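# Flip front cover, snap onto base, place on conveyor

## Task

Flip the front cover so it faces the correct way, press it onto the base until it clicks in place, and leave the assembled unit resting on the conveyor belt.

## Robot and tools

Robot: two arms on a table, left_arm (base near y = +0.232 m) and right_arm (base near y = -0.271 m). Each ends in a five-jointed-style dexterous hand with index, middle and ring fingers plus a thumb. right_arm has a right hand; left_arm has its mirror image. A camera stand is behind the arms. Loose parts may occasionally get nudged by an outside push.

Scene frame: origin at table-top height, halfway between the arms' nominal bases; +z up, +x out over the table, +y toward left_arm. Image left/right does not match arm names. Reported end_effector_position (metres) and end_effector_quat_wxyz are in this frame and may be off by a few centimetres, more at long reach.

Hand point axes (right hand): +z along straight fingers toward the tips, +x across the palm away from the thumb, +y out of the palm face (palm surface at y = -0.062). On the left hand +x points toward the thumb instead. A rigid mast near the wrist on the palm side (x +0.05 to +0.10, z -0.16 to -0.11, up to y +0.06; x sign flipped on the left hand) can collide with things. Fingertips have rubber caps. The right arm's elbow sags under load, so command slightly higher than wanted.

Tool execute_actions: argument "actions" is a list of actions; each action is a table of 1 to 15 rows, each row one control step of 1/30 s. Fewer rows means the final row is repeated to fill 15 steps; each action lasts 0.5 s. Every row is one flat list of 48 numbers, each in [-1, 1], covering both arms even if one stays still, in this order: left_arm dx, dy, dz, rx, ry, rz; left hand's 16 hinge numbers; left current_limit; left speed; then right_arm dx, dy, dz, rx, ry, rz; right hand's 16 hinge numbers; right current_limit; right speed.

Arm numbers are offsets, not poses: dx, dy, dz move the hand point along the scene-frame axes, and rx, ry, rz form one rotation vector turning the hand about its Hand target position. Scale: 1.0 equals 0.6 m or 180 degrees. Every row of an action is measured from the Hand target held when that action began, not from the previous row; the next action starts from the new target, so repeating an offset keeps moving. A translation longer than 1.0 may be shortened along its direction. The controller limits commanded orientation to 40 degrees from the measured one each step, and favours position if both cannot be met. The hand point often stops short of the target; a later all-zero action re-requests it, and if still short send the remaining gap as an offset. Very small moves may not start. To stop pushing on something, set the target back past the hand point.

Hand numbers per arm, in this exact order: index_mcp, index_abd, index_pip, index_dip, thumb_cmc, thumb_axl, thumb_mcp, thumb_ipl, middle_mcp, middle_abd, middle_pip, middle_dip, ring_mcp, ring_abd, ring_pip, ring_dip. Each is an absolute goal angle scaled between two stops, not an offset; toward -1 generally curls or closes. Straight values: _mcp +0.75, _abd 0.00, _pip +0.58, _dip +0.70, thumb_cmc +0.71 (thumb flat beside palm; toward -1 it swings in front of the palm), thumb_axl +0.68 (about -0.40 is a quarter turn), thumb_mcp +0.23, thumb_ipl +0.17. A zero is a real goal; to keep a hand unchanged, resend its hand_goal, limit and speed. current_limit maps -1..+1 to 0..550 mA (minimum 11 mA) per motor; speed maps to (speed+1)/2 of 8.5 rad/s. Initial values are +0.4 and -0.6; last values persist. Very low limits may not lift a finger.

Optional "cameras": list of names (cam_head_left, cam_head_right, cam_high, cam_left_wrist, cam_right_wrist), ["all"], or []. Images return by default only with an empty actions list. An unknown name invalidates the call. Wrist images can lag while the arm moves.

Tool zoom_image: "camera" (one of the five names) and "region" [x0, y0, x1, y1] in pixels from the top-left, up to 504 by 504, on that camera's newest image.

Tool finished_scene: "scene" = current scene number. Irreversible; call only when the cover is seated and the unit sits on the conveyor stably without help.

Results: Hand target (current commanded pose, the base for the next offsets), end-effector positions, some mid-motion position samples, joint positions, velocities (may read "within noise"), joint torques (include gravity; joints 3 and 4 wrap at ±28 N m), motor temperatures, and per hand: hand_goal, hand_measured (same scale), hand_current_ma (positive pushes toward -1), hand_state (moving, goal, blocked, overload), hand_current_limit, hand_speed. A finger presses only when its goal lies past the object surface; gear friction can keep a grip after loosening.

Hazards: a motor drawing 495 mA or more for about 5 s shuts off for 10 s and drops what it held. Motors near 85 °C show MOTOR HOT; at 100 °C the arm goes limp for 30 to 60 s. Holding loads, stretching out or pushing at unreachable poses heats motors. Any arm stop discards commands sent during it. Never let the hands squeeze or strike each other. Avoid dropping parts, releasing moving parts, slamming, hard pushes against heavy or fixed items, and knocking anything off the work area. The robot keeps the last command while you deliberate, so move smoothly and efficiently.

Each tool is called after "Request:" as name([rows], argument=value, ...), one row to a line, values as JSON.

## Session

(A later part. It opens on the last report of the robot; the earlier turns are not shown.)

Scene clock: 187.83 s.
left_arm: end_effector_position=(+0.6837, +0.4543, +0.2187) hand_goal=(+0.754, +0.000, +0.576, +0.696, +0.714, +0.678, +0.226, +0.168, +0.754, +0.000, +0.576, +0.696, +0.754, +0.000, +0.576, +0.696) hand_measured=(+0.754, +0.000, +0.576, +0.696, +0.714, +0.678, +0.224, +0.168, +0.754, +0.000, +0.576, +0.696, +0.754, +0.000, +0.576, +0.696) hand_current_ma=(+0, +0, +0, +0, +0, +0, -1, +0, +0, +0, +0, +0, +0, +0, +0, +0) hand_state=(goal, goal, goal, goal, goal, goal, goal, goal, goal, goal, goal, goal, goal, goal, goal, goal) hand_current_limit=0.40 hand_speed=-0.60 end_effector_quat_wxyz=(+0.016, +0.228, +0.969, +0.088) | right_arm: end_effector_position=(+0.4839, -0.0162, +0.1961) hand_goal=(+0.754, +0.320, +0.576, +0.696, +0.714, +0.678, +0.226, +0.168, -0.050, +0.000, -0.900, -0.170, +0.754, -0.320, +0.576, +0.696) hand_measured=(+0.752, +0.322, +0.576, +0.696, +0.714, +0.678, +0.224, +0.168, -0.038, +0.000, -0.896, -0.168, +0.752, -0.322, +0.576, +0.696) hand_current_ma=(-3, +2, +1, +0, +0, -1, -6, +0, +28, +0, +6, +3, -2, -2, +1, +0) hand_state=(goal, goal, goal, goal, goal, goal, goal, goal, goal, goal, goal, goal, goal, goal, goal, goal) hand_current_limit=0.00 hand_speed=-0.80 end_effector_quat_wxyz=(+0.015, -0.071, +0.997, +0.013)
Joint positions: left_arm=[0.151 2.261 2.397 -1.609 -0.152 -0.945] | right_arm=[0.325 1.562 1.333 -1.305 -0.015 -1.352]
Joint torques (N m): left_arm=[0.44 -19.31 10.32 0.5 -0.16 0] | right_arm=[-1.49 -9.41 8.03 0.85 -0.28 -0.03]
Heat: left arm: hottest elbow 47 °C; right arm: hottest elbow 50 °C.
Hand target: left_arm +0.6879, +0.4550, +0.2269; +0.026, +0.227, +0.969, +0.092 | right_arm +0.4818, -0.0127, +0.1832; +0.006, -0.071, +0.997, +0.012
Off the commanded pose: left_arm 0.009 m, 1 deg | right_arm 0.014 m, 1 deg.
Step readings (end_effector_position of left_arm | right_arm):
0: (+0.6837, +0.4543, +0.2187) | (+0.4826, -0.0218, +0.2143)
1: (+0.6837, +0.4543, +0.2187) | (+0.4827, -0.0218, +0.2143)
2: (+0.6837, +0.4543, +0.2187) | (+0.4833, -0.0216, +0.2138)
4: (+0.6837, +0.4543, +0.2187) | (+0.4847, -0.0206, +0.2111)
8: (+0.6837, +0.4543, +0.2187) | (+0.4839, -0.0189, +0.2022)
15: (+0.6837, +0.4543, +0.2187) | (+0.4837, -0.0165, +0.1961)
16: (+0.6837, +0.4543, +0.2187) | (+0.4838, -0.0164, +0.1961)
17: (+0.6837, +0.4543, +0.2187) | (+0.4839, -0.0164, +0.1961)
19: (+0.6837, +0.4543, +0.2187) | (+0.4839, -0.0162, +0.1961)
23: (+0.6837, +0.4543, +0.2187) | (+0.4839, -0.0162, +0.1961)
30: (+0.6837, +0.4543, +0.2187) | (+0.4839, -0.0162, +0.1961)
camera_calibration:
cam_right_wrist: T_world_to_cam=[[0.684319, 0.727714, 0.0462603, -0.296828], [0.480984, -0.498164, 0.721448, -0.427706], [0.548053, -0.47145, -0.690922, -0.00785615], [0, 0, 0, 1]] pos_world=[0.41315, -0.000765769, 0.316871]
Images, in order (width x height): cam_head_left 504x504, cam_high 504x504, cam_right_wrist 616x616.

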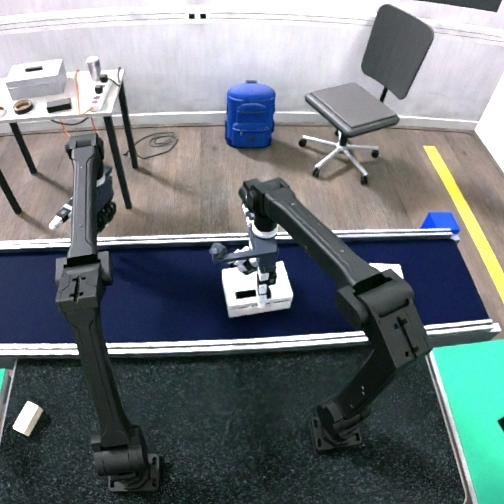

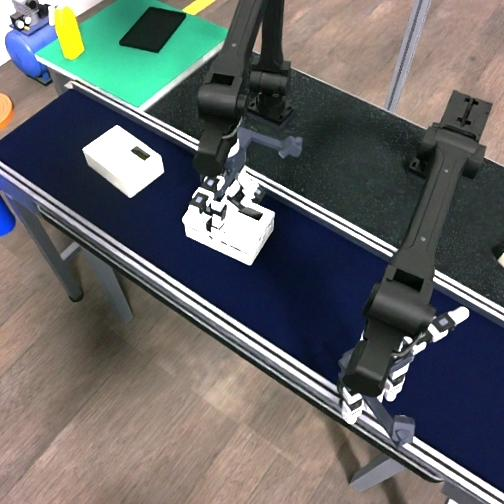

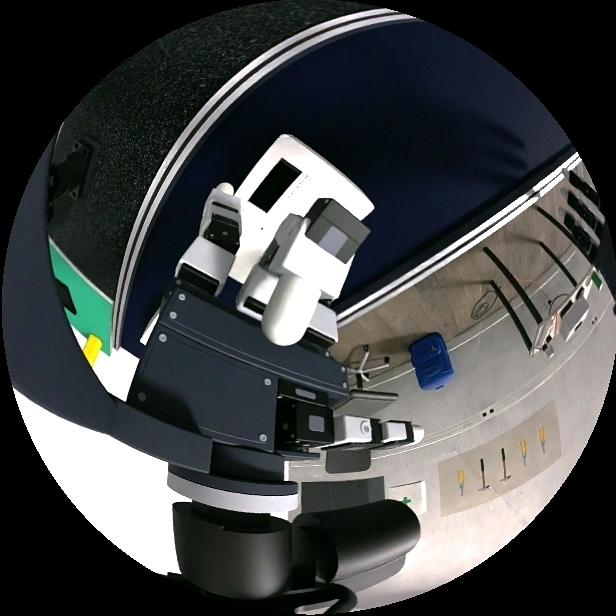

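Request:
execute_actions([
  [[0,0,0,0,0,0,0.754,0,0.576,0.696,0.714,0.678,0.226,0.168,0.754,0,0.576,0.696,0.754,0,0.576,0.696,0.4,-0.6,0,0,-0.008,0,0,0,0.754,0.26,0.576,0.696,0.714,0.678,0.226,0.168,-0.05,0,-0.9,-0.17,0.754,-0.26,0.576,0.696,-0.3,-0.8]],
  [[0,0,0,0,0,0,0.754,0,0.576,0.696,0.714,0.678,0.226,0.168,0.754,0,0.576,0.696,0.754,0,0.576,0.696,0.4,-0.6,0,0,0,0,0,0,0.754,0.22,0.576,0.696,0.714,0.678,0.226,0.168,-0.05,0,-0.9,-0.17,0.754,-0.22,0.576,0.696,-0.3,-0.85]],
], cameras=["cam_right_wrist","cam_high","cam_head_left"])

Request:
zoom_image(camera="cam_high", region=[160, 130, 310, 280])

Request:
zoom_image(camera="cam_head_left", region=[210, 220, 310, 330])

Scene clock: 197.30 s.
left_arm: end_effector_position=(+0.6837, +0.4543, +0.2187) hand_goal=(+0.754, +0.000, +0.576, +0.696, +0.714, +0.678, +0.226, +0.168, +0.754, +0.000, +0.576, +0.696, +0.754, +0.000, +0.576, +0.696) hand_measured=(+0.754, +0.000, +0.576, +0.696, +0.714, +0.678, +0.224, +0.168, +0.754, +0.000, +0.576, +0.696, +0.754, +0.000, +0.576, +0.696) hand_current_ma=(+0, +0, +0, +0, +0, +0, -1, +0, +0, +0, +0, +0, +0, +0, +0, +0) hand_state=(goal, goal, goal, goal, goal, goal, goal, goal, goal, goal, goal, goal, goal, goal, goal, goal) hand_current_limit=0.40 hand_speed=-0.60 end_effector_quat_wxyz=(+0.016, +0.228, +0.969, +0.088) | right_arm: end_effector_position=(+0.4840, -0.0161, +0.1954) hand_goal=(+0.754, +0.220, +0.576, +0.696, +0.714, +0.678, +0.226, +0.168, -0.050, +0.000, -0.900, -0.170, +0.754, -0.220, +0.576, +0.696) hand_measured=(+0.752, +0.294, +0.576, +0.696, +0.714, +0.678, +0.224, +0.168, -0.038, +0.000, -0.896, -0.168, +0.752, -0.312, +0.576, +0.696) hand_current_ma=(-2, +193, +1, +0, +0, -1, -6, +0, +28, +0, +6, +3, -2, -192, +1, +0) hand_state=(goal, blocked, goal, goal, goal, goal, goal, goal, goal, goal, goal, goal, goal, blocked, goal, goal) hand_current_limit=-0.30 hand_speed=-0.85 end_effector_quat_wxyz=(+0.016, -0.071, +0.997, +0.013)
Joint positions: left_arm=[0.151 2.261 2.397 -1.609 -0.152 -0.945] | right_arm=[0.325 1.562 1.331 -1.302 -0.016 -1.352]
Joint torques (N m): left_arm=[0.38 -19.31 10.32 0.5 -0.16 0] | right_arm=[-1.55 -9.17 7.41 1.2 -0.26 -0.03]
Heat: left arm: hottest elbow 47 °C; right arm: hottest elbow 50 °C.
Hand target: left_arm +0.6879, +0.4550, +0.2269; +0.026, +0.227, +0.969, +0.092 | right_arm +0.4818, -0.0127, +0.1784; +0.006, -0.071, +0.997, +0.012
Off the commanded pose: left_arm 0.009 m, 1 deg | right_arm 0.017 m, 1 deg.
Step readings (end_effector_position of left_arm | right_arm):
0: (+0.6837, +0.4543, +0.2187) | (+0.4839, -0.0162, +0.1961)
1: (+0.6837, +0.4543, +0.2187) | (+0.4839, -0.0162, +0.1961)
2: (+0.6837, +0.4543, +0.2187) | (+0.4838, -0.0162, +0.1960)
4: (+0.6837, +0.4543, +0.2187) | (+0.4838, -0.0162, +0.1956)
8: (+0.6837, +0.4543, +0.2187) | (+0.4839, -0.0161, +0.1955)
15: (+0.6837, +0.4543, +0.2187) | (+0.4838, -0.0162, +0.1953)
16: (+0.6837, +0.4543, +0.2187) | (+0.4838, -0.0162, +0.1953)
17: (+0.6837, +0.4543, +0.2187) | (+0.4839, -0.0161, +0.1953)
19: (+0.6837, +0.4543, +0.2187) | (+0.4840, -0.0161, +0.1954)
23: (+0.6837, +0.4543, +0.2187) | (+0.4840, -0.0161, +0.1954)
30: (+0.6837, +0.4543, +0.2187) | (+0.4840, -0.0161, +0.1954)
camera_calibration:
cam_right_wrist: T_world_to_cam=[[0.684301, 0.727658, 0.0474036, -0.297073], [0.480343, -0.498724, 0.721488, -0.426829], [0.548638, -0.470945, -0.690802, -0.00863246], [0, 0, 0, 1]] pos_world=[0.413048, -0.000767785, 0.316071]
Images, in order (width x height): cam_head_left 504x504, cam_high 504x504, cam_right_wrist 616x616.

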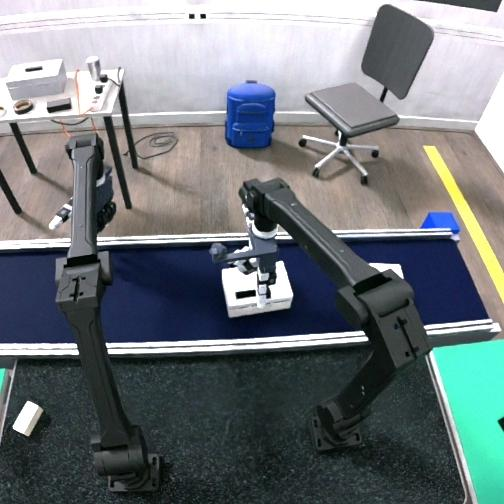

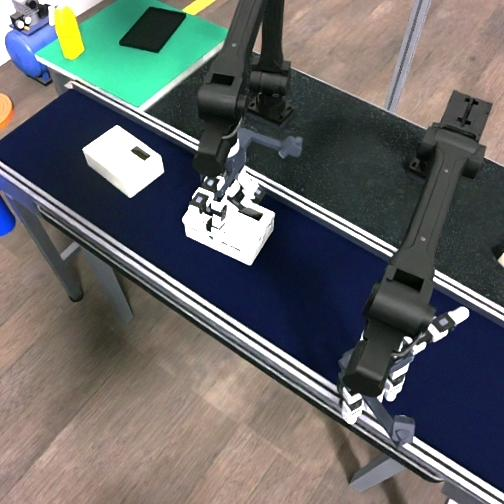

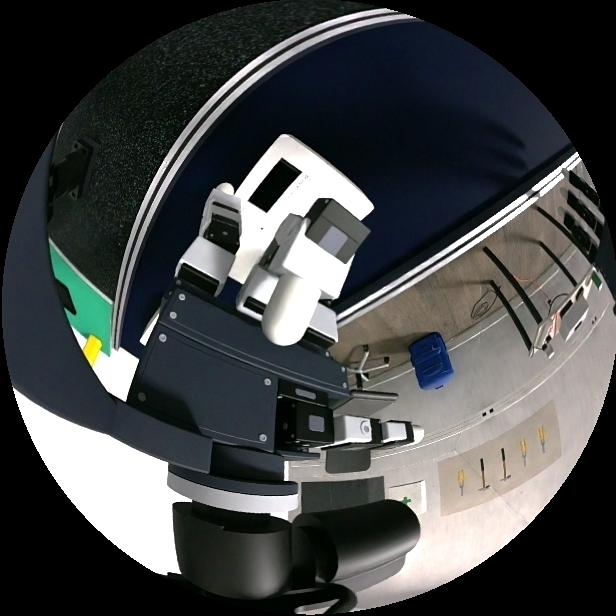

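Scaled by 3.360.

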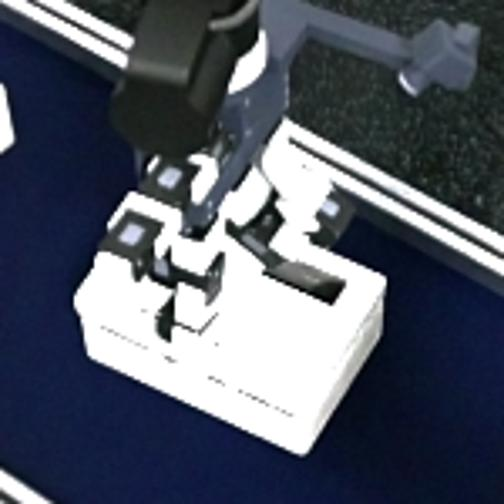

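Scaled by 4.582.

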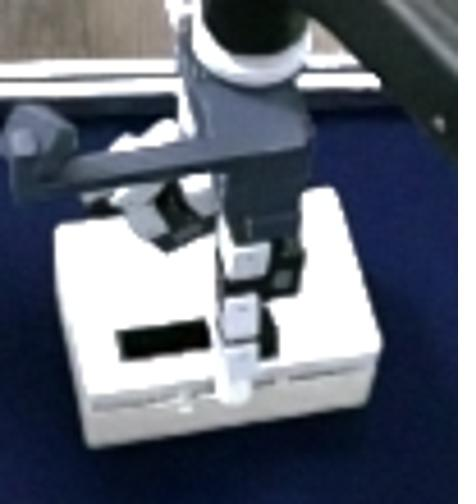

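Request:
execute_actions([
  [[0,0,0,0,0,0,0.754,0,0.576,0.696,0.714,0.678,0.226,0.168,0.754,0,0.576,0.696,0.754,0,0.576,0.696,0.4,-0.6,0,0,-0.002,0,0,0,0.754,0.38,0.576,0.696,0.714,0.678,0.226,0.168,-0.05,0,-0.9,-0.17,0.754,-0.38,0.576,0.696,0,-0.7]],
  [[0,0,0,0,0,0,0.754,0,0.576,0.696,0.714,0.678,0.226,0.168,0.754,0,0.576,0.696,0.754,0,0.576,0.696,0.4,-0.6,0,0,-0.004,0,0,0,0.754,0.38,0.576,0.696,0.714,0.678,0.226,0.168,-0.05,0,-0.9,-0.17,0.754,-0.38,0.576,0.696,0,-0.7]],
])

Scene clock: 203.77 s.
left_arm: end_effector_position=(+0.6837, +0.4543, +0.2187) hand_goal=(+0.754, +0.000, +0.576, +0.696, +0.714, +0.678, +0.226, +0.168, +0.754, +0.000, +0.576, +0.696, +0.754, +0.000, +0.576, +0.696) hand_measured=(+0.754, +0.000, +0.576, +0.696, +0.714, +0.678, +0.224, +0.168, +0.754, +0.000, +0.576, +0.696, +0.754, +0.000, +0.576, +0.696) hand_current_ma=(+0, +0, +0, +0, +0, +0, -1, +0, +0, +0, +0, +0, +0, +0, +0, +0) hand_state=(goal, goal, goal, goal, goal, goal, goal, goal, goal, goal, goal, goal, goal, goal, goal, goal) hand_current_limit=0.40 hand_speed=-0.60 end_effector_quat_wxyz=(+0.016, +0.228, +0.969, +0.088) | right_arm: end_effector_position=(+0.4858, -0.0154, +0.1921) hand_goal=(+0.754, +0.380, +0.576, +0.696, +0.714, +0.678, +0.226, +0.168, -0.050, +0.000, -0.900, -0.170, +0.754, -0.380, +0.576, +0.696) hand_measured=(+0.752, +0.374, +0.576, +0.696, +0.714, +0.678, +0.224, +0.168, -0.038, +0.000, -0.896, -0.168, +0.752, -0.374, +0.576, +0.696) hand_current_ma=(-2, -10, +1, +0, +0, -1, -6, +0, +28, +0, +6, +3, -2, +9, +1, +0) hand_state=(goal, goal, goal, goal, goal, goal, goal, goal, goal, goal, goal, goal, goal, goal, goal, goal) hand_current_limit=0.00 hand_speed=-0.70 end_effector_quat_wxyz=(+0.020, -0.071, +0.997, +0.014)
Joint positions: left_arm=[0.151 2.261 2.397 -1.609 -0.152 -0.945] | right_arm=[0.325 1.564 1.323 -1.284 -0.016 -1.352]
Joint torques (N m): left_arm=[0.44 -19.31 10.3 0.5 -0.16 0] | right_arm=[-1.55 -9.11 7.49 0.88 -0.25 -0.03]
Heat: left arm: hottest elbow 47 °C; right arm: hottest elbow 49 °C.
Hand target: left_arm +0.6879, +0.4550, +0.2269; +0.026, +0.227, +0.969, +0.092 | right_arm +0.4819, -0.0127, +0.1747; +0.006, -0.071, +0.997, +0.012
Off the commanded pose: left_arm 0.009 m, 1 deg | right_arm 0.018 m, 2 deg.
Step readings (end_effector_position of left_arm | right_arm):
0: (+0.6837, +0.4543, +0.2187) | (+0.4840, -0.0161, +0.1954)
1: (+0.6837, +0.4543, +0.2187) | (+0.4840, -0.0161, +0.1954)
2: (+0.6837, +0.4543, +0.2187) | (+0.4841, -0.0160, +0.1954)
4: (+0.6837, +0.4543, +0.2187) | (+0.4847, -0.0158, +0.1946)
8: (+0.6837, +0.4543, +0.2187) | (+0.4842, -0.0160, +0.1925)
15: (+0.6837, +0.4543, +0.2187) | (+0.4843, -0.0160, +0.1922)
16: (+0.6837, +0.4543, +0.2187) | (+0.4843, -0.0160, +0.1922)
17: (+0.6837, +0.4543, +0.2187) | (+0.4845, -0.0159, +0.1922)
19: (+0.6837, +0.4543, +0.2187) | (+0.4849, -0.0157, +0.1923)
23: (+0.6837, +0.4543, +0.2187) | (+0.4855, -0.0155, +0.1924)
30: (+0.6837, +0.4543, +0.2187) | (+0.4857, -0.0154, +0.1921)

Request:
execute_actions([
  [[0,0,0,0,0,0,0.754,0,0.576,0.696,0.714,0.678,0.226,0.168,0.754,0,0.576,0.696,0.754,0,0.576,0.696,0.4,-0.6,-0.003,0,-0.006,0,0,0,0.754,0.38,0.576,0.696,0.714,0.678,0.226,0.168,-0.05,0,-0.9,-0.17,0.754,-0.38,0.576,0.696,0,-0.7]],
], cameras=["cam_head_left"])

Request:
zoom_image(camera="cam_head_left", region=[210, 220, 310, 330])

Scene clock: 208.17 s.
left_arm: end_effector_position=(+0.6837, +0.4543, +0.2187) hand_goal=(+0.754, +0.000, +0.576, +0.696, +0.714, +0.678, +0.226, +0.168, +0.754, +0.000, +0.576, +0.696, +0.754, +0.000, +0.576, +0.696) hand_measured=(+0.754, +0.000, +0.576, +0.696, +0.714, +0.678, +0.224, +0.168, +0.754, +0.000, +0.576, +0.696, +0.754, +0.000, +0.576, +0.696) hand_current_ma=(+0, +0, +0, +0, +0, +0, -1, +0, +0, +0, +0, +0, +0, +0, +0, +0) hand_state=(goal, goal, goal, goal, goal, goal, goal, goal, goal, goal, goal, goal, goal, goal, goal, goal) hand_current_limit=0.40 hand_speed=-0.60 end_effector_quat_wxyz=(+0.016, +0.228, +0.969, +0.088) | right_arm: end_effector_position=(+0.4826, -0.0160, +0.1857) hand_goal=(+0.754, +0.380, +0.576, +0.696, +0.714, +0.678, +0.226, +0.168, -0.050, +0.000, -0.900, -0.170, +0.754, -0.380, +0.576, +0.696) hand_measured=(+0.752, +0.374, +0.576, +0.696, +0.714, +0.678, +0.224, +0.168, -0.038, +0.000, -0.896, -0.168, +0.752, -0.374, +0.576, +0.696) hand_current_ma=(-2, -10, +1, +0, +0, -1, -6, +0, +28, +0, +6, +3, -2, +9, +1, +0) hand_state=(goal, goal, goal, goal, goal, goal, goal, goal, goal, goal, goal, goal, goal, goal, goal, goal) hand_current_limit=0.00 hand_speed=-0.70 end_effector_quat_wxyz=(+0.017, -0.072, +0.997, +0.013)
Joint positions: left_arm=[0.151 2.261 2.397 -1.609 -0.152 -0.945] | right_arm=[0.326 1.564 1.307 -1.274 -0.016 -1.352]
Joint torques (N m): left_arm=[0.44 -19.31 10.3 0.47 -0.16 0] | right_arm=[-1.49 -9.17 7.87 0.87 -0.25 -0.01]
Heat: left arm: hottest elbow 47 °C; right arm: hottest elbow 49 °C.
Hand target: left_arm +0.6879, +0.4550, +0.2269; +0.026, +0.227, +0.969, +0.092 | right_arm +0.4800, -0.0126, +0.1712; +0.006, -0.071, +0.997, +0.012
Off the commanded pose: left_arm 0.009 m, 1 deg | right_arm 0.015 m, 1 deg.
Step readings (end_effector_position of left_arm | right_arm):
0: (+0.6837, +0.4543, +0.2187) | (+0.4858, -0.0154, +0.1921)
1: (+0.6837, +0.4543, +0.2187) | (+0.4856, -0.0155, +0.1920)
2: (+0.6837, +0.4543, +0.2187) | (+0.4855, -0.0155, +0.1914)
4: (+0.6837, +0.4543, +0.2187) | (+0.4846, -0.0156, +0.1893)
8: (+0.6837, +0.4543, +0.2187) | (+0.4823, -0.0161, +0.1859)
15: (+0.6837, +0.4543, +0.2187) | (+0.4826, -0.0160, +0.1857)
Images, in order (width x height): cam_head_left 504x504.

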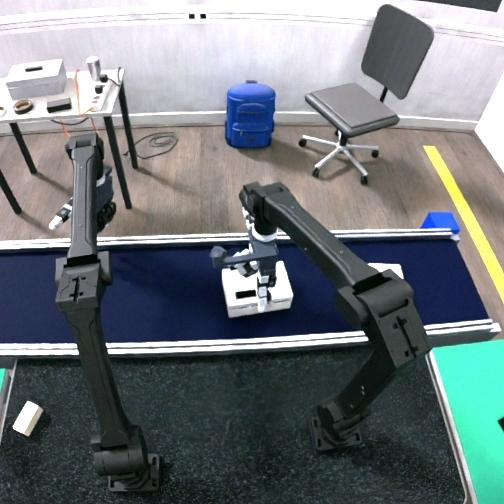

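Scaled by 4.582.

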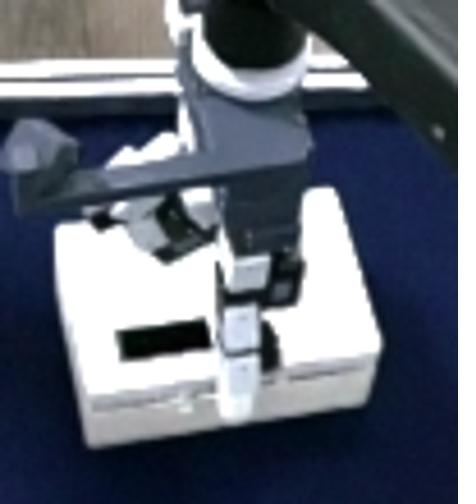

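Request:
execute_actions([
  [[0,0,0,0,0,0,0.754,0,0.576,0.696,0.714,0.678,0.226,0.168,0.754,0,0.576,0.696,0.754,0,0.576,0.696,0.4,-0.6,0,0,0,0,0,0,0.754,0.24,0.576,0.696,0.714,0.678,0.226,0.168,-0.05,0,-0.9,-0.17,0.754,-0.24,0.576,0.696,-0.3,-0.85]],
  [[0,0,0,0,0,0,0.754,0,0.576,0.696,0.714,0.678,0.226,0.168,0.754,0,0.576,0.696,0.754,0,0.576,0.696,0.4,-0.6,0,0,0,0,0,0,0.754,0.15,0.576,0.696,0.714,0.678,0.226,0.168,-0.05,0,-0.9,-0.17,0.754,-0.15,0.576,0.696,-0.1,-0.85]],
  [[0,0,0,0,0,0,0.754,0,0.576,0.696,0.714,0.678,0.226,0.168,0.754,0,0.576,0.696,0.754,0,0.576,0.696,0.4,-0.6,0,0,0.03,0,0,0,0.754,0.15,0.576,0.696,0.714,0.678,0.226,0.168,-0.05,0,-0.9,-0.17,0.754,-0.15,0.576,0.696,0.1,-0.85]],
  [[0,0,0,0,0,0,0.754,0,0.576,0.696,0.714,0.678,0.226,0.168,0.754,0,0.576,0.696,0.754,0,0.576,0.696,0.4,-0.6,0.002,0,0.04,0,0,0,0.754,0.15,0.576,0.696,0.714,0.678,0.226,0.168,-0.05,0,-0.9,-0.17,0.754,-0.15,0.576,0.696,0.1,-0.85]],
], cameras=["cam_head_left","cam_high","cam_right_wrist"])

Request:
zoom_image(camera="cam_head_left", region=[210, 220, 310, 330])

Request:
zoom_image(camera="cam_high", region=[160, 130, 310, 280])

Scene clock: 219.50 s.
left_arm: end_effector_position=(+0.6837, +0.4543, +0.2187) hand_goal=(+0.754, +0.000, +0.576, +0.696, +0.714, +0.678, +0.226, +0.168, +0.754, +0.000, +0.576, +0.696, +0.754, +0.000, +0.576, +0.696) hand_measured=(+0.754, +0.000, +0.576, +0.696, +0.714, +0.678, +0.224, +0.168, +0.754, +0.000, +0.576, +0.696, +0.754, +0.000, +0.576, +0.696) hand_current_ma=(+0, +0, +0, +0, +0, +0, -1, +0, +0, +0, +0, +0, +0, +0, +0, +0) hand_state=(goal, goal, goal, goal, goal, goal, goal, goal, goal, goal, goal, goal, goal, goal, goal, goal) hand_current_limit=0.40 hand_speed=-0.60 end_effector_quat_wxyz=(+0.016, +0.228, +0.969, +0.088) | right_arm: end_effector_position=(+0.4692, -0.0205, +0.1914) hand_goal=(+0.754, +0.150, +0.576, +0.696, +0.714, +0.678, +0.226, +0.168, -0.050, +0.000, -0.900, -0.170, +0.754, -0.150, +0.576, +0.696) hand_measured=(+0.752, +0.220, +0.576, +0.696, +0.714, +0.678, +0.224, +0.168, -0.038, +0.000, -0.896, -0.168, +0.752, -0.254, +0.576, +0.696) hand_current_ma=(-5, +194, -1, +0, +0, -1, -6, +0, +28, +0, +6, +3, -2, -302, +1, +0) hand_state=(goal, blocked, goal, goal, goal, goal, goal, goal, goal, goal, goal, goal, goal, blocked, goal, goal) hand_current_limit=0.10 hand_speed=-0.85 end_effector_quat_wxyz=(-0.014, -0.072, +0.997, +0.005)
Joint positions: left_arm=[0.151 2.261 2.397 -1.609 -0.152 -0.945] | right_arm=[0.326 1.563 1.328 -1.36 -0.018 -1.352]
Joint torques (N m): left_arm=[0.44 -19.31 10.3 0.5 -0.16 0] | right_arm=[-1.61 -11.05 13.22 -0.09 -0.22 -0.03]
Heat: left arm: hottest elbow 47 °C; right arm: hottest elbow 48 °C.
Hand target: left_arm +0.6879, +0.4550, +0.2269; +0.026, +0.227, +0.969, +0.092 | right_arm +0.4812, -0.0126, +0.2131; +0.006, -0.071, +0.997, +0.012
Off the commanded pose: left_arm 0.009 m, 1 deg | right_arm 0.026 m, 2 deg.
Step readings (end_effector_position of left_arm | right_arm):
0: (+0.6837, +0.4543, +0.2187) | (+0.4826, -0.0160, +0.1857)
1: (+0.6837, +0.4543, +0.2187) | (+0.4826, -0.0160, +0.1857)
2: (+0.6837, +0.4543, +0.2187) | (+0.4826, -0.0160, +0.1857)
4: (+0.6837, +0.4543, +0.2187) | (+0.4827, -0.0159, +0.1858)
8: (+0.6837, +0.4543, +0.2187) | (+0.4827, -0.0159, +0.1858)
15: (+0.6837, +0.4543, +0.2187) | (+0.4827, -0.0159, +0.1858)
16: (+0.6837, +0.4543, +0.2187) | (+0.4827, -0.0159, +0.1858)
17: (+0.6837, +0.4543, +0.2187) | (+0.4827, -0.0159, +0.1858)
19: (+0.6837, +0.4543, +0.2187) | (+0.4827, -0.0159, +0.1858)
23: (+0.6837, +0.4543, +0.2187) | (+0.4827, -0.0159, +0.1858)
30: (+0.6837, +0.4543, +0.2187) | (+0.4827, -0.0159, +0.1858)
31: (+0.6837, +0.4543, +0.2187) | (+0.4827, -0.0159, +0.1858)
32: (+0.6837, +0.4543, +0.2187) | (+0.4827, -0.0159, +0.1858)
34: (+0.6837, +0.4543, +0.2187) | (+0.4822, -0.0161, +0.1856)
38: (+0.6837, +0.4543, +0.2187) | (+0.4804, -0.0168, +0.1853)
45: (+0.6837, +0.4543, +0.2187) | (+0.4793, -0.0172, +0.1850)
46: (+0.6837, +0.4543, +0.2187) | (+0.4791, -0.0173, +0.1850)
47: (+0.6837, +0.4543, +0.2187) | (+0.4783, -0.0176, +0.1848)
49: (+0.6837, +0.4543, +0.2187) | (+0.4741, -0.0192, +0.1841)
53: (+0.6837, +0.4543, +0.2187) | (+0.4667, -0.0217, +0.1834)
60: (+0.6837, +0.4543, +0.2187) | (+0.4678, -0.0211, +0.1885)
camera_calibration:
cam_right_wrist: T_world_to_cam=[[0.684354, 0.729111, -0.00756923, -0.273069], [0.522936, -0.483548, 0.70194, -0.435052], [0.508132, -0.484334, -0.712196, 0.0174601], [0, 0, 0, 1]] pos_world=[0.405508, -0.0028147, 0.315749]
Images, in order (width x height): cam_head_left 504x504, cam_high 504x504, cam_right_wrist 616x616.

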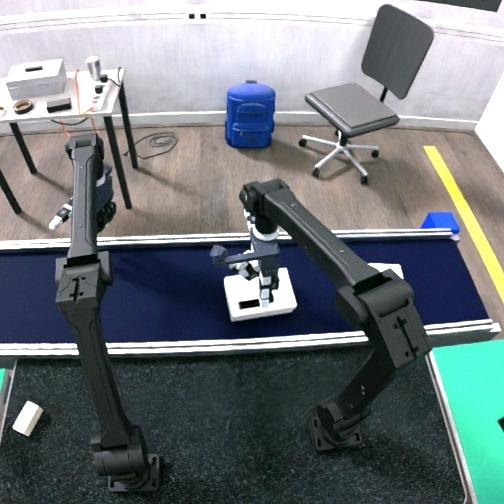

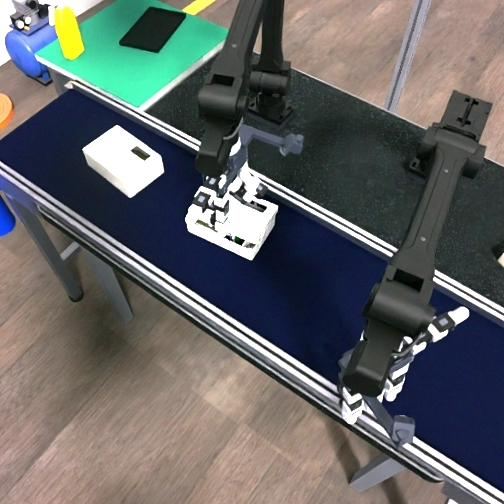

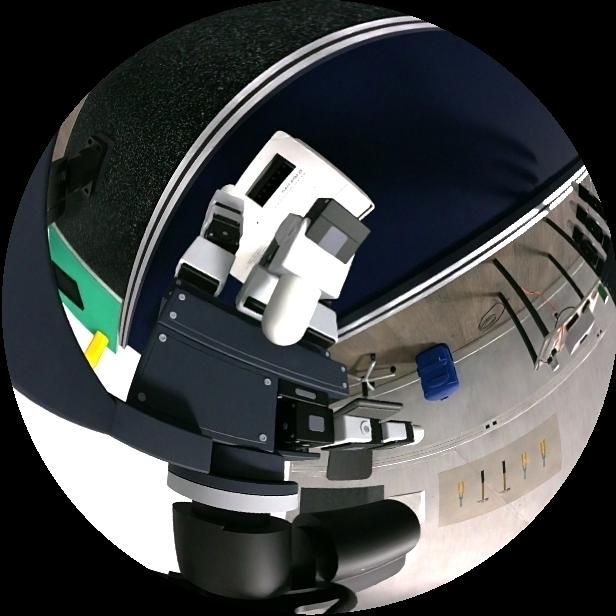

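Scaled by 4.582.

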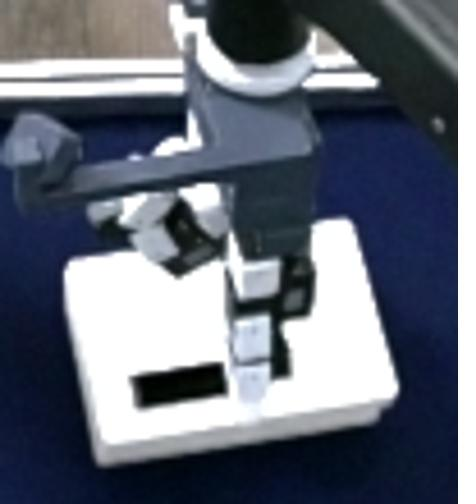

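Scaled by 3.360.

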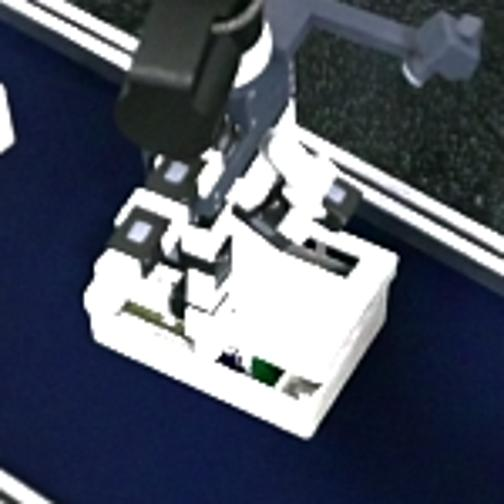

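Request:
execute_actions([
  [[0,0,0,0,0,0,0.754,0,0.576,0.696,0.714,0.678,0.226,0.168,0.754,0,0.576,0.696,0.754,0,0.576,0.696,0.4,-0.6,0,0,0.05,0,0,0,0.754,0.15,0.576,0.696,0.714,0.678,0.226,0.168,-0.05,0,-0.9,-0.17,0.754,-0.15,0.576,0.696,0.1,-0.85]],
  [[0,0,0,0,0,0,0.754,0,0.576,0.696,0.714,0.678,0.226,0.168,0.754,0,0.576,0.696,0.754,0,0.576,0.696,0.4,-0.6,0,0,0.05,0,0,0,0.754,0.15,0.576,0.696,0.714,0.678,0.226,0.168,-0.05,0,-0.9,-0.17,0.754,-0.15,0.576,0.696,0.1,-0.85]],
], cameras=["cam_head_left","cam_high","cam_right_wrist"])

Request:
zoom_image(camera="cam_head_left", region=[210, 220, 310, 330])

Request:
zoom_image(camera="cam_high", region=[160, 130, 310, 280])

Scene clock: 225.33 s.
left_arm: end_effector_position=(+0.6837, +0.4543, +0.2187) hand_goal=(+0.754, +0.000, +0.576, +0.696, +0.714, +0.678, +0.226, +0.168, +0.754, +0.000, +0.576, +0.696, +0.754, +0.000, +0.576, +0.696) hand_measured=(+0.754, +0.000, +0.576, +0.696, +0.714, +0.678, +0.224, +0.168, +0.754, +0.000, +0.576, +0.696, +0.754, +0.000, +0.576, +0.696) hand_current_ma=(+0, +0, +0, +0, +0, +0, -1, +0, +0, +0, +0, +0, +0, +0, +0, +0) hand_state=(goal, goal, goal, goal, goal, goal, goal, goal, goal, goal, goal, goal, goal, goal, goal, goal) hand_current_limit=0.40 hand_speed=-0.60 end_effector_quat_wxyz=(+0.016, +0.228, +0.969, +0.088) | right_arm: end_effector_position=(+0.4698, -0.0203, +0.2482) hand_goal=(+0.754, +0.150, +0.576, +0.696, +0.714, +0.678, +0.226, +0.168, -0.050, +0.000, -0.900, -0.170, +0.754, -0.150, +0.576, +0.696) hand_measured=(+0.750, +0.152, +0.576, +0.696, +0.714, +0.678, +0.224, +0.168, -0.038, +0.000, -0.896, -0.168, +0.752, -0.152, +0.576, +0.696) hand_current_ma=(-6, +3, -1, +0, +0, -1, -6, +0, +28, +0, +6, +3, -2, -2, +1, +0) hand_state=(goal, goal, goal, goal, goal, goal, goal, goal, goal, goal, goal, goal, goal, goal, goal, goal) hand_current_limit=0.10 hand_speed=-0.85 end_effector_quat_wxyz=(-0.017, -0.072, +0.997, +0.004)
Joint positions: left_arm=[0.151 2.261 2.397 -1.609 -0.152 -0.945] | right_arm=[0.326 1.545 1.458 -1.515 -0.018 -1.352]
Joint torques (N m): left_arm=[0.44 -19.37 10.32 0.49 -0.16 0] | right_arm=[-1.61 -10.81 14.23 -0.16 -0.22 -0.03]
Heat: left arm: hottest elbow 47 °C; right arm: hottest elbow 49 °C.
Hand target: left_arm +0.6879, +0.4550, +0.2269; +0.026, +0.227, +0.969, +0.092 | right_arm +0.4812, -0.0126, +0.2732; +0.006, -0.071, +0.997, +0.012
Off the commanded pose: left_arm 0.009 m, 1 deg | right_arm 0.029 m, 3 deg.
Step readings (end_effector_position of left_arm | right_arm):
0: (+0.6837, +0.4543, +0.2187) | (+0.4692, -0.0205, +0.1914)
1: (+0.6837, +0.4543, +0.2187) | (+0.4691, -0.0206, +0.1917)
2: (+0.6837, +0.4543, +0.2187) | (+0.4685, -0.0208, +0.1927)
4: (+0.6837, +0.4543, +0.2187) | (+0.4665, -0.0215, +0.1962)
8: (+0.6837, +0.4543, +0.2187) | (+0.4673, -0.0212, +0.2077)
15: (+0.6837, +0.4543, +0.2187) | (+0.4690, -0.0206, +0.2180)
16: (+0.6837, +0.4543, +0.2187) | (+0.4687, -0.0207, +0.2181)
17: (+0.6837, +0.4543, +0.2187) | (+0.4677, -0.0211, +0.2189)
19: (+0.6837, +0.4543, +0.2187) | (+0.4656, -0.0219, +0.2233)
23: (+0.6837, +0.4543, +0.2187) | (+0.4687, -0.0207, +0.2380)
30: (+0.6837, +0.4543, +0.2187) | (+0.4704, -0.0200, +0.2483)
camera_calibration:
cam_right_wrist: T_world_to_cam=[[0.684269, 0.729114, -0.0130364, -0.271833], [0.52696, -0.482034, 0.699969, -0.47648], [0.504073, -0.485836, -0.714054, 0.0600482], [0, 0, 0, 1]] pos_world=[0.406824, -0.0023087, 0.372855]
Images, in order (width x height): cam_head_left 504x504, cam_high 504x504, cam_right_wrist 616x616.

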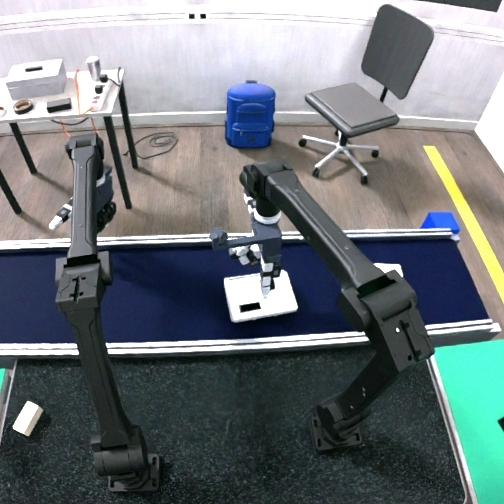

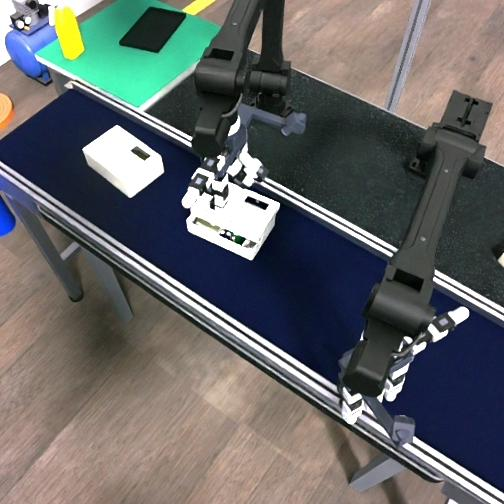

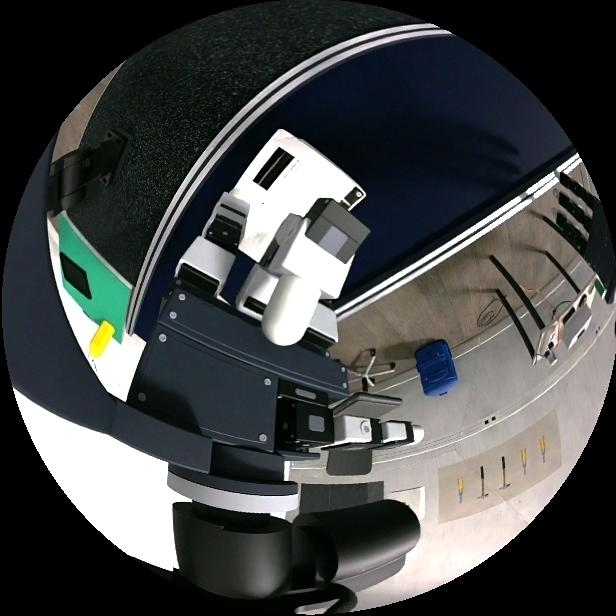

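Scaled by 4.582.

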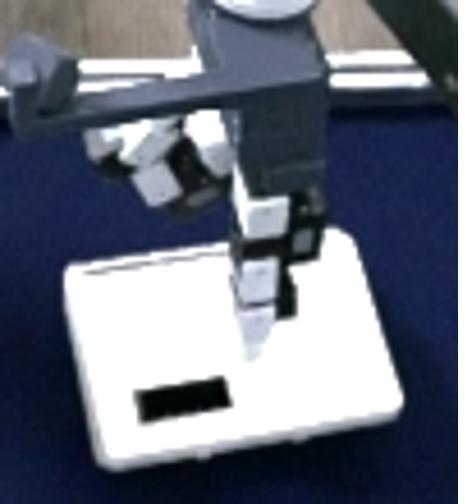

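Scaled by 3.360.

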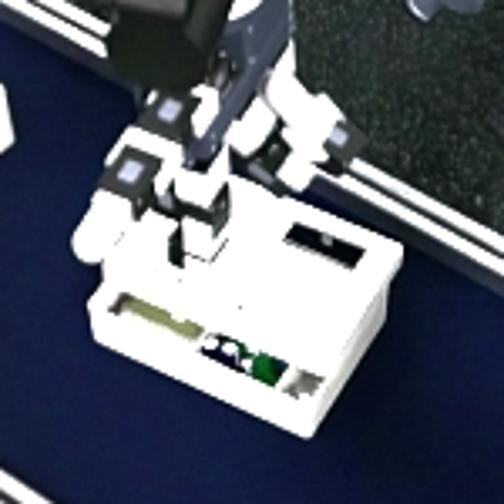

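Request:
execute_actions([
  [[0,0,0,0,0,0,0.754,0,0.576,0.696,0.714,0.678,0.226,0.168,0.754,0,0.576,0.696,0.754,0,0.576,0.696,0.4,-0.6,-0.048,0.006,-0.02,0,0,0.01,0.754,0.58,0.576,0.696,0.714,0.678,0.226,0.168,-0.05,0,-0.9,-0.17,0.754,-0.42,0.576,0.696,0.1,-0.5]],
  [[0,0,0,0,0,0,0.754,0,0.576,0.696,0.714,0.678,0.226,0.168,0.754,0,0.576,0.696,0.754,0,0.576,0.696,0.4,-0.6,0,0,-0.09,0,0,0,0.754,0.58,0.576,0.696,0.714,0.678,0.226,0.168,-0.05,0,-0.9,-0.17,0.754,-0.42,0.576,0.696,0.1,-0.5]],
], cameras=["cam_head_left","cam_high","cam_head_right"])

Request:
zoom_image(camera="cam_head_left", region=[210, 230, 310, 350])

Request:
zoom_image(camera="cam_high", region=[160, 130, 310, 280])

Scene clock: 274.20 s.
left_arm: end_effector_position=(+0.6837, +0.4543, +0.2187) hand_goal=(+0.754, +0.000, +0.576, +0.696, +0.714, +0.678, +0.226, +0.168, +0.754, +0.000, +0.576, +0.696, +0.754, +0.000, +0.576, +0.696) hand_measured=(+0.754, +0.000, +0.576, +0.696, +0.714, +0.678, +0.224, +0.168, +0.754, +0.000, +0.576, +0.696, +0.754, +0.000, +0.576, +0.696) hand_current_ma=(+0, +0, +0, +0, +0, +0, -1, +0, +0, +0, +0, +0, +0, +0, +0, +0) hand_state=(goal, goal, goal, goal, goal, goal, goal, goal, goal, goal, goal, goal, goal, goal, goal, goal) hand_current_limit=0.40 hand_speed=-0.60 end_effector_quat_wxyz=(+0.016, +0.228, +0.969, +0.088) | right_arm: end_effector_position=(+0.4531, -0.0108, +0.2162) hand_goal=(+0.754, +0.580, +0.576, +0.696, +0.714, +0.678, +0.226, +0.168, -0.050, +0.000, -0.900, -0.170, +0.754, -0.420, +0.576, +0.696) hand_measured=(+0.750, +0.574, +0.576, +0.696, +0.714, +0.678, +0.224, +0.168, -0.038, +0.000, -0.896, -0.168, +0.752, -0.414, +0.576, +0.696) hand_current_ma=(-5, -10, -1, +0, +0, -1, -6, +0, +27, +0, +6, +3, -2, +9, +1, +0) hand_state=(goal, goal, goal, goal, goal, goal, goal, goal, goal, goal, goal, goal, goal, goal, goal, goal) hand_current_limit=0.10 hand_speed=-0.50 end_effector_quat_wxyz=(+0.011, -0.087, +0.996, +0.013)
Joint positions: left_arm=[0.151 2.261 2.397 -1.609 -0.152 -0.945] | right_arm=[0.357 1.495 1.311 -1.359 -0.018 -1.352]
Joint torques (N m): left_arm=[0.44 -19.31 10.3 0.5 -0.16 0] | right_arm=[-1.79 -8.88 8.29 0.84 -0.19 -0.06]
Heat: left arm: hottest elbow 47 °C; right arm: hottest elbow 52 °C.
Hand target: left_arm +0.6879, +0.4550, +0.2269; +0.026, +0.227, +0.969, +0.092 | right_arm +0.4524, -0.0090, +0.2073; +0.006, -0.087, +0.996, +0.012
Off the commanded pose: left_arm 0.009 m, 1 deg | right_arm 0.009 m, 1 deg.
Step readings (end_effector_position of left_arm | right_arm):
0: (+0.6837, +0.4543, +0.2187) | (+0.4698, -0.0203, +0.2482)
1: (+0.6837, +0.4543, +0.2187) | (+0.4698, -0.0203, +0.2482)
2: (+0.6837, +0.4543, +0.2187) | (+0.4692, -0.0193, +0.2486)
4: (+0.6837, +0.4543, +0.2187) | (+0.4679, -0.0174, +0.2510)
8: (+0.6837, +0.4543, +0.2187) | (+0.4612, -0.0128, +0.2604)
15: (+0.6837, +0.4543, +0.2187) | (+0.4554, -0.0098, +0.2668)
16: (+0.6837, +0.4543, +0.2187) | (+0.4552, -0.0099, +0.2656)
17: (+0.6837, +0.4543, +0.2187) | (+0.4559, -0.0096, +0.2627)
19: (+0.6837, +0.4543, +0.2187) | (+0.4557, -0.0097, +0.2510)
23: (+0.6837, +0.4543, +0.2187) | (+0.4491, -0.0125, +0.2226)
30: (+0.6837, +0.4543, +0.2187) | (+0.4525, -0.0110, +0.2161)
Images, in order (width x height): cam_head_left 504x504, cam_head_right 504x504, cam_high 504x504.

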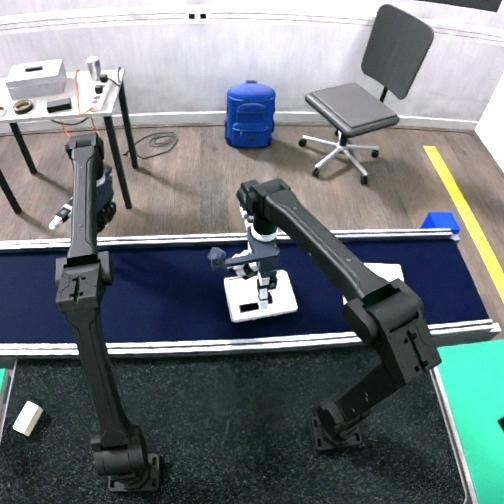

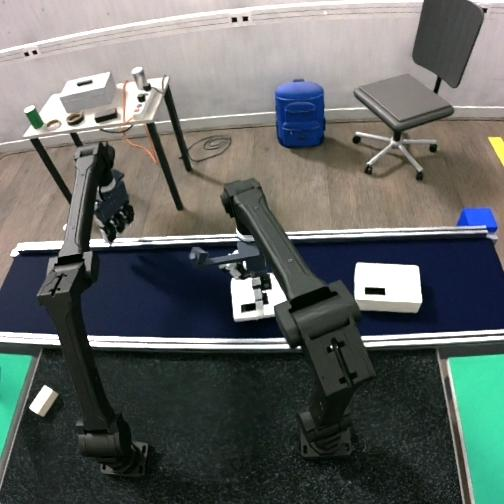

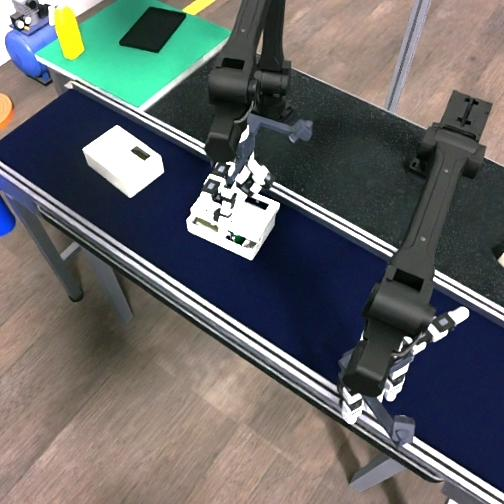

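Scaled by 4.200.

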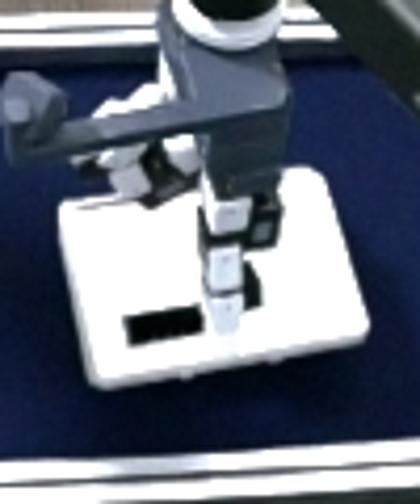

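Scaled by 3.360.

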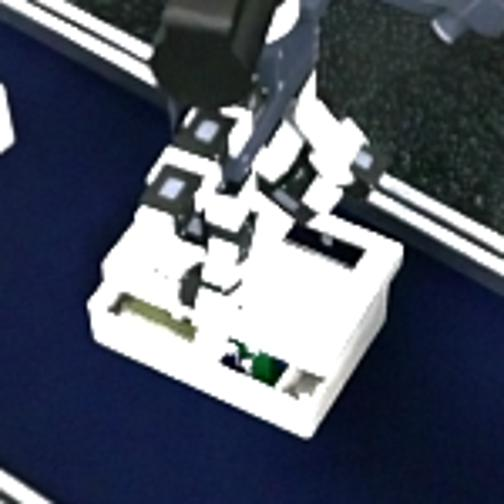

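Request:
execute_actions([
  [[0,0,0,0,0,0,0.754,0,0.576,0.696,0.714,0.678,0.226,0.168,0.754,0,0.576,0.696,0.754,0,0.576,0.696,0.4,-0.6,-0.035,0,0.02,0,0,0,-0.05,0,-0.9,-0.17,0.714,0.678,0.226,0.168,-0.05,0,-0.9,-0.17,0.754,-0.42,0.576,0.696,0.1,-0.5]],
  [[0,0,0,0,0,0,0.754,0,0.576,0.696,0.714,0.678,0.226,0.168,0.754,0,0.576,0.696,0.754,0,0.576,0.696,0.4,-0.6,0,0,-0.05,0,0,0,-0.05,0,-0.9,-0.17,0.714,0.678,0.226,0.168,-0.05,0,-0.9,-0.17,0.754,-0.42,0.576,0.696,0.1,-0.5]],
], cameras=["cam_head_left","cam_head_right","cam_right_wrist"])

Request:
zoom_image(camera="cam_head_left", region=[210, 230, 310, 350])

Request:
zoom_image(camera="cam_right_wrist", region=[180, 100, 440, 320])

Scene clock: 300.70 s.
left_arm: end_effector_position=(+0.6837, +0.4543, +0.2187) hand_goal=(+0.754, +0.000, +0.576, +0.696, +0.714, +0.678, +0.226, +0.168, +0.754, +0.000, +0.576, +0.696, +0.754, +0.000, +0.576, +0.696) hand_measured=(+0.754, +0.000, +0.576, +0.696, +0.714, +0.678, +0.224, +0.168, +0.754, +0.000, +0.576, +0.696, +0.754, +0.000, +0.576, +0.696) hand_current_ma=(+0, +0, +0, +0, +0, +0, -1, +0, +0, +0, +0, +0, +0, +0, +0, +0) hand_state=(goal, goal, goal, goal, goal, goal, goal, goal, goal, goal, goal, goal, goal, goal, goal, goal) hand_current_limit=0.40 hand_speed=-0.60 end_effector_quat_wxyz=(+0.016, +0.228, +0.969, +0.088) | right_arm: end_effector_position=(+0.4330, -0.0110, +0.1979) hand_goal=(-0.050, +0.000, -0.900, -0.170, +0.714, +0.678, +0.226, +0.168, -0.050, +0.000, -0.900, -0.170, +0.754, -0.420, +0.576, +0.696) hand_measured=(-0.034, +0.004, -0.894, -0.168, +0.714, +0.678, +0.224, +0.168, -0.038, +0.000, -0.896, -0.168, +0.752, -0.414, +0.576, +0.696) hand_current_ma=(+39, +4, +8, +4, +0, -1, -6, +0, +27, +0, +6, +3, -2, +9, +1, +0) hand_state=(goal, goal, goal, goal, goal, goal, goal, goal, goal, goal, goal, goal, goal, goal, goal, goal) hand_current_limit=0.10 hand_speed=-0.50 end_effector_quat_wxyz=(+0.011, -0.090, +0.996, +0.013)
Joint positions: left_arm=[0.151 2.261 2.397 -1.609 -0.152 -0.945] | right_arm=[0.374 1.458 1.222 -1.306 -0.018 -1.34]
Joint torques (N m): left_arm=[0.44 -19.25 10.3 0.5 -0.16 0.01] | right_arm=[-1.61 -8.41 8.03 0.84 -0.23 0.02]
Heat: left arm: hottest elbow 47 °C; right arm: hottest elbow 51 °C.
Hand target: left_arm +0.6879, +0.4550, +0.2269; +0.026, +0.227, +0.969, +0.092 | right_arm +0.4314, -0.0090, +0.1891; +0.006, -0.087, +0.996, +0.012
Off the commanded pose: left_arm 0.009 m, 1 deg | right_arm 0.009 m, 1 deg.
Step readings (end_effector_position of left_arm | right_arm):
0: (+0.6837, +0.4543, +0.2187) | (+0.4531, -0.0108, +0.2162)
1: (+0.6837, +0.4543, +0.2187) | (+0.4531, -0.0108, +0.2162)
2: (+0.6837, +0.4543, +0.2187) | (+0.4527, -0.0107, +0.2159)
4: (+0.6837, +0.4543, +0.2187) | (+0.4494, -0.0096, +0.2148)
8: (+0.6837, +0.4543, +0.2187) | (+0.4422, -0.0099, +0.2154)
15: (+0.6837, +0.4543, +0.2187) | (+0.4391, -0.0084, +0.2217)
16: (+0.6837, +0.4543, +0.2187) | (+0.4388, -0.0084, +0.2215)
17: (+0.6837, +0.4543, +0.2187) | (+0.4385, -0.0085, +0.2204)
19: (+0.6837, +0.4543, +0.2187) | (+0.4369, -0.0093, +0.2138)
23: (+0.6837, +0.4543, +0.2187) | (+0.4311, -0.0118, +0.1996)
30: (+0.6837, +0.4543, +0.2187) | (+0.4327, -0.0111, +0.1979)
camera_calibration:
cam_right_wrist: T_world_to_cam=[[0.656993, 0.752826, 0.040157, -0.252531], [0.505623, -0.479517, 0.717223, -0.411539], [0.5592, -0.450907, -0.695686, 0.0201053], [0, 0, 0, 1]] pos_world=[0.362752, 0.00183767, 0.319293]
Images, in order (width x height): cam_head_left 504x504, cam_head_right 504x504, cam_right_wrist 616x616.

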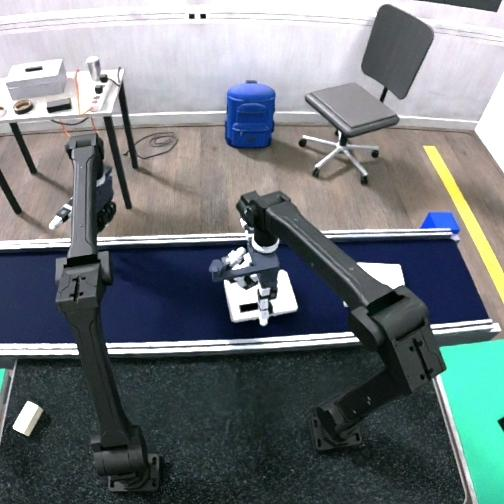

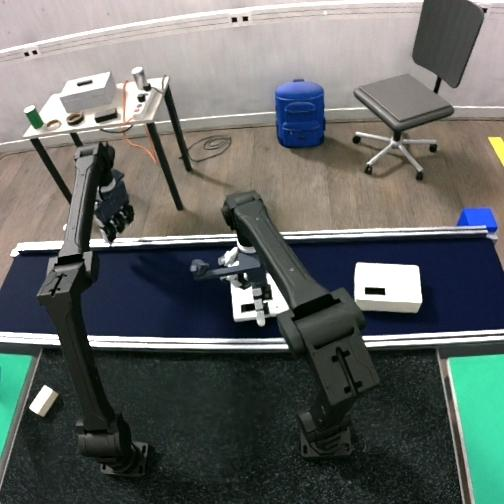

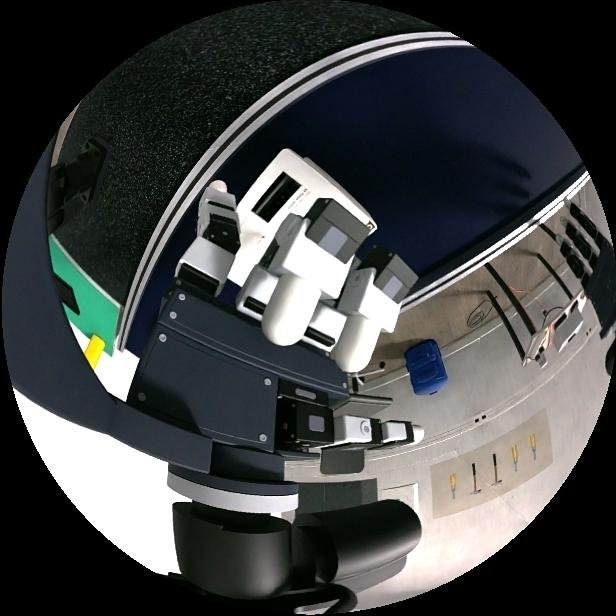

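Scaled by 4.200.

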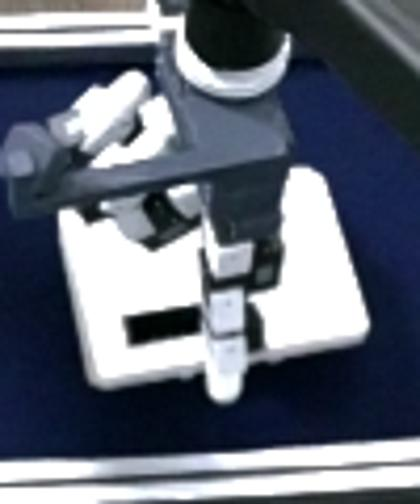

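Scaled by 1.938 from the camera's 616x616 image, which has a finer 880x880 frame.

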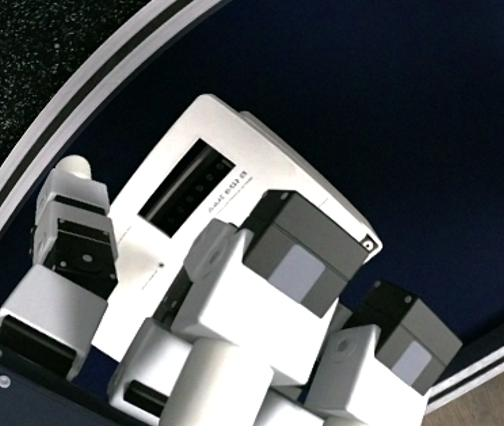

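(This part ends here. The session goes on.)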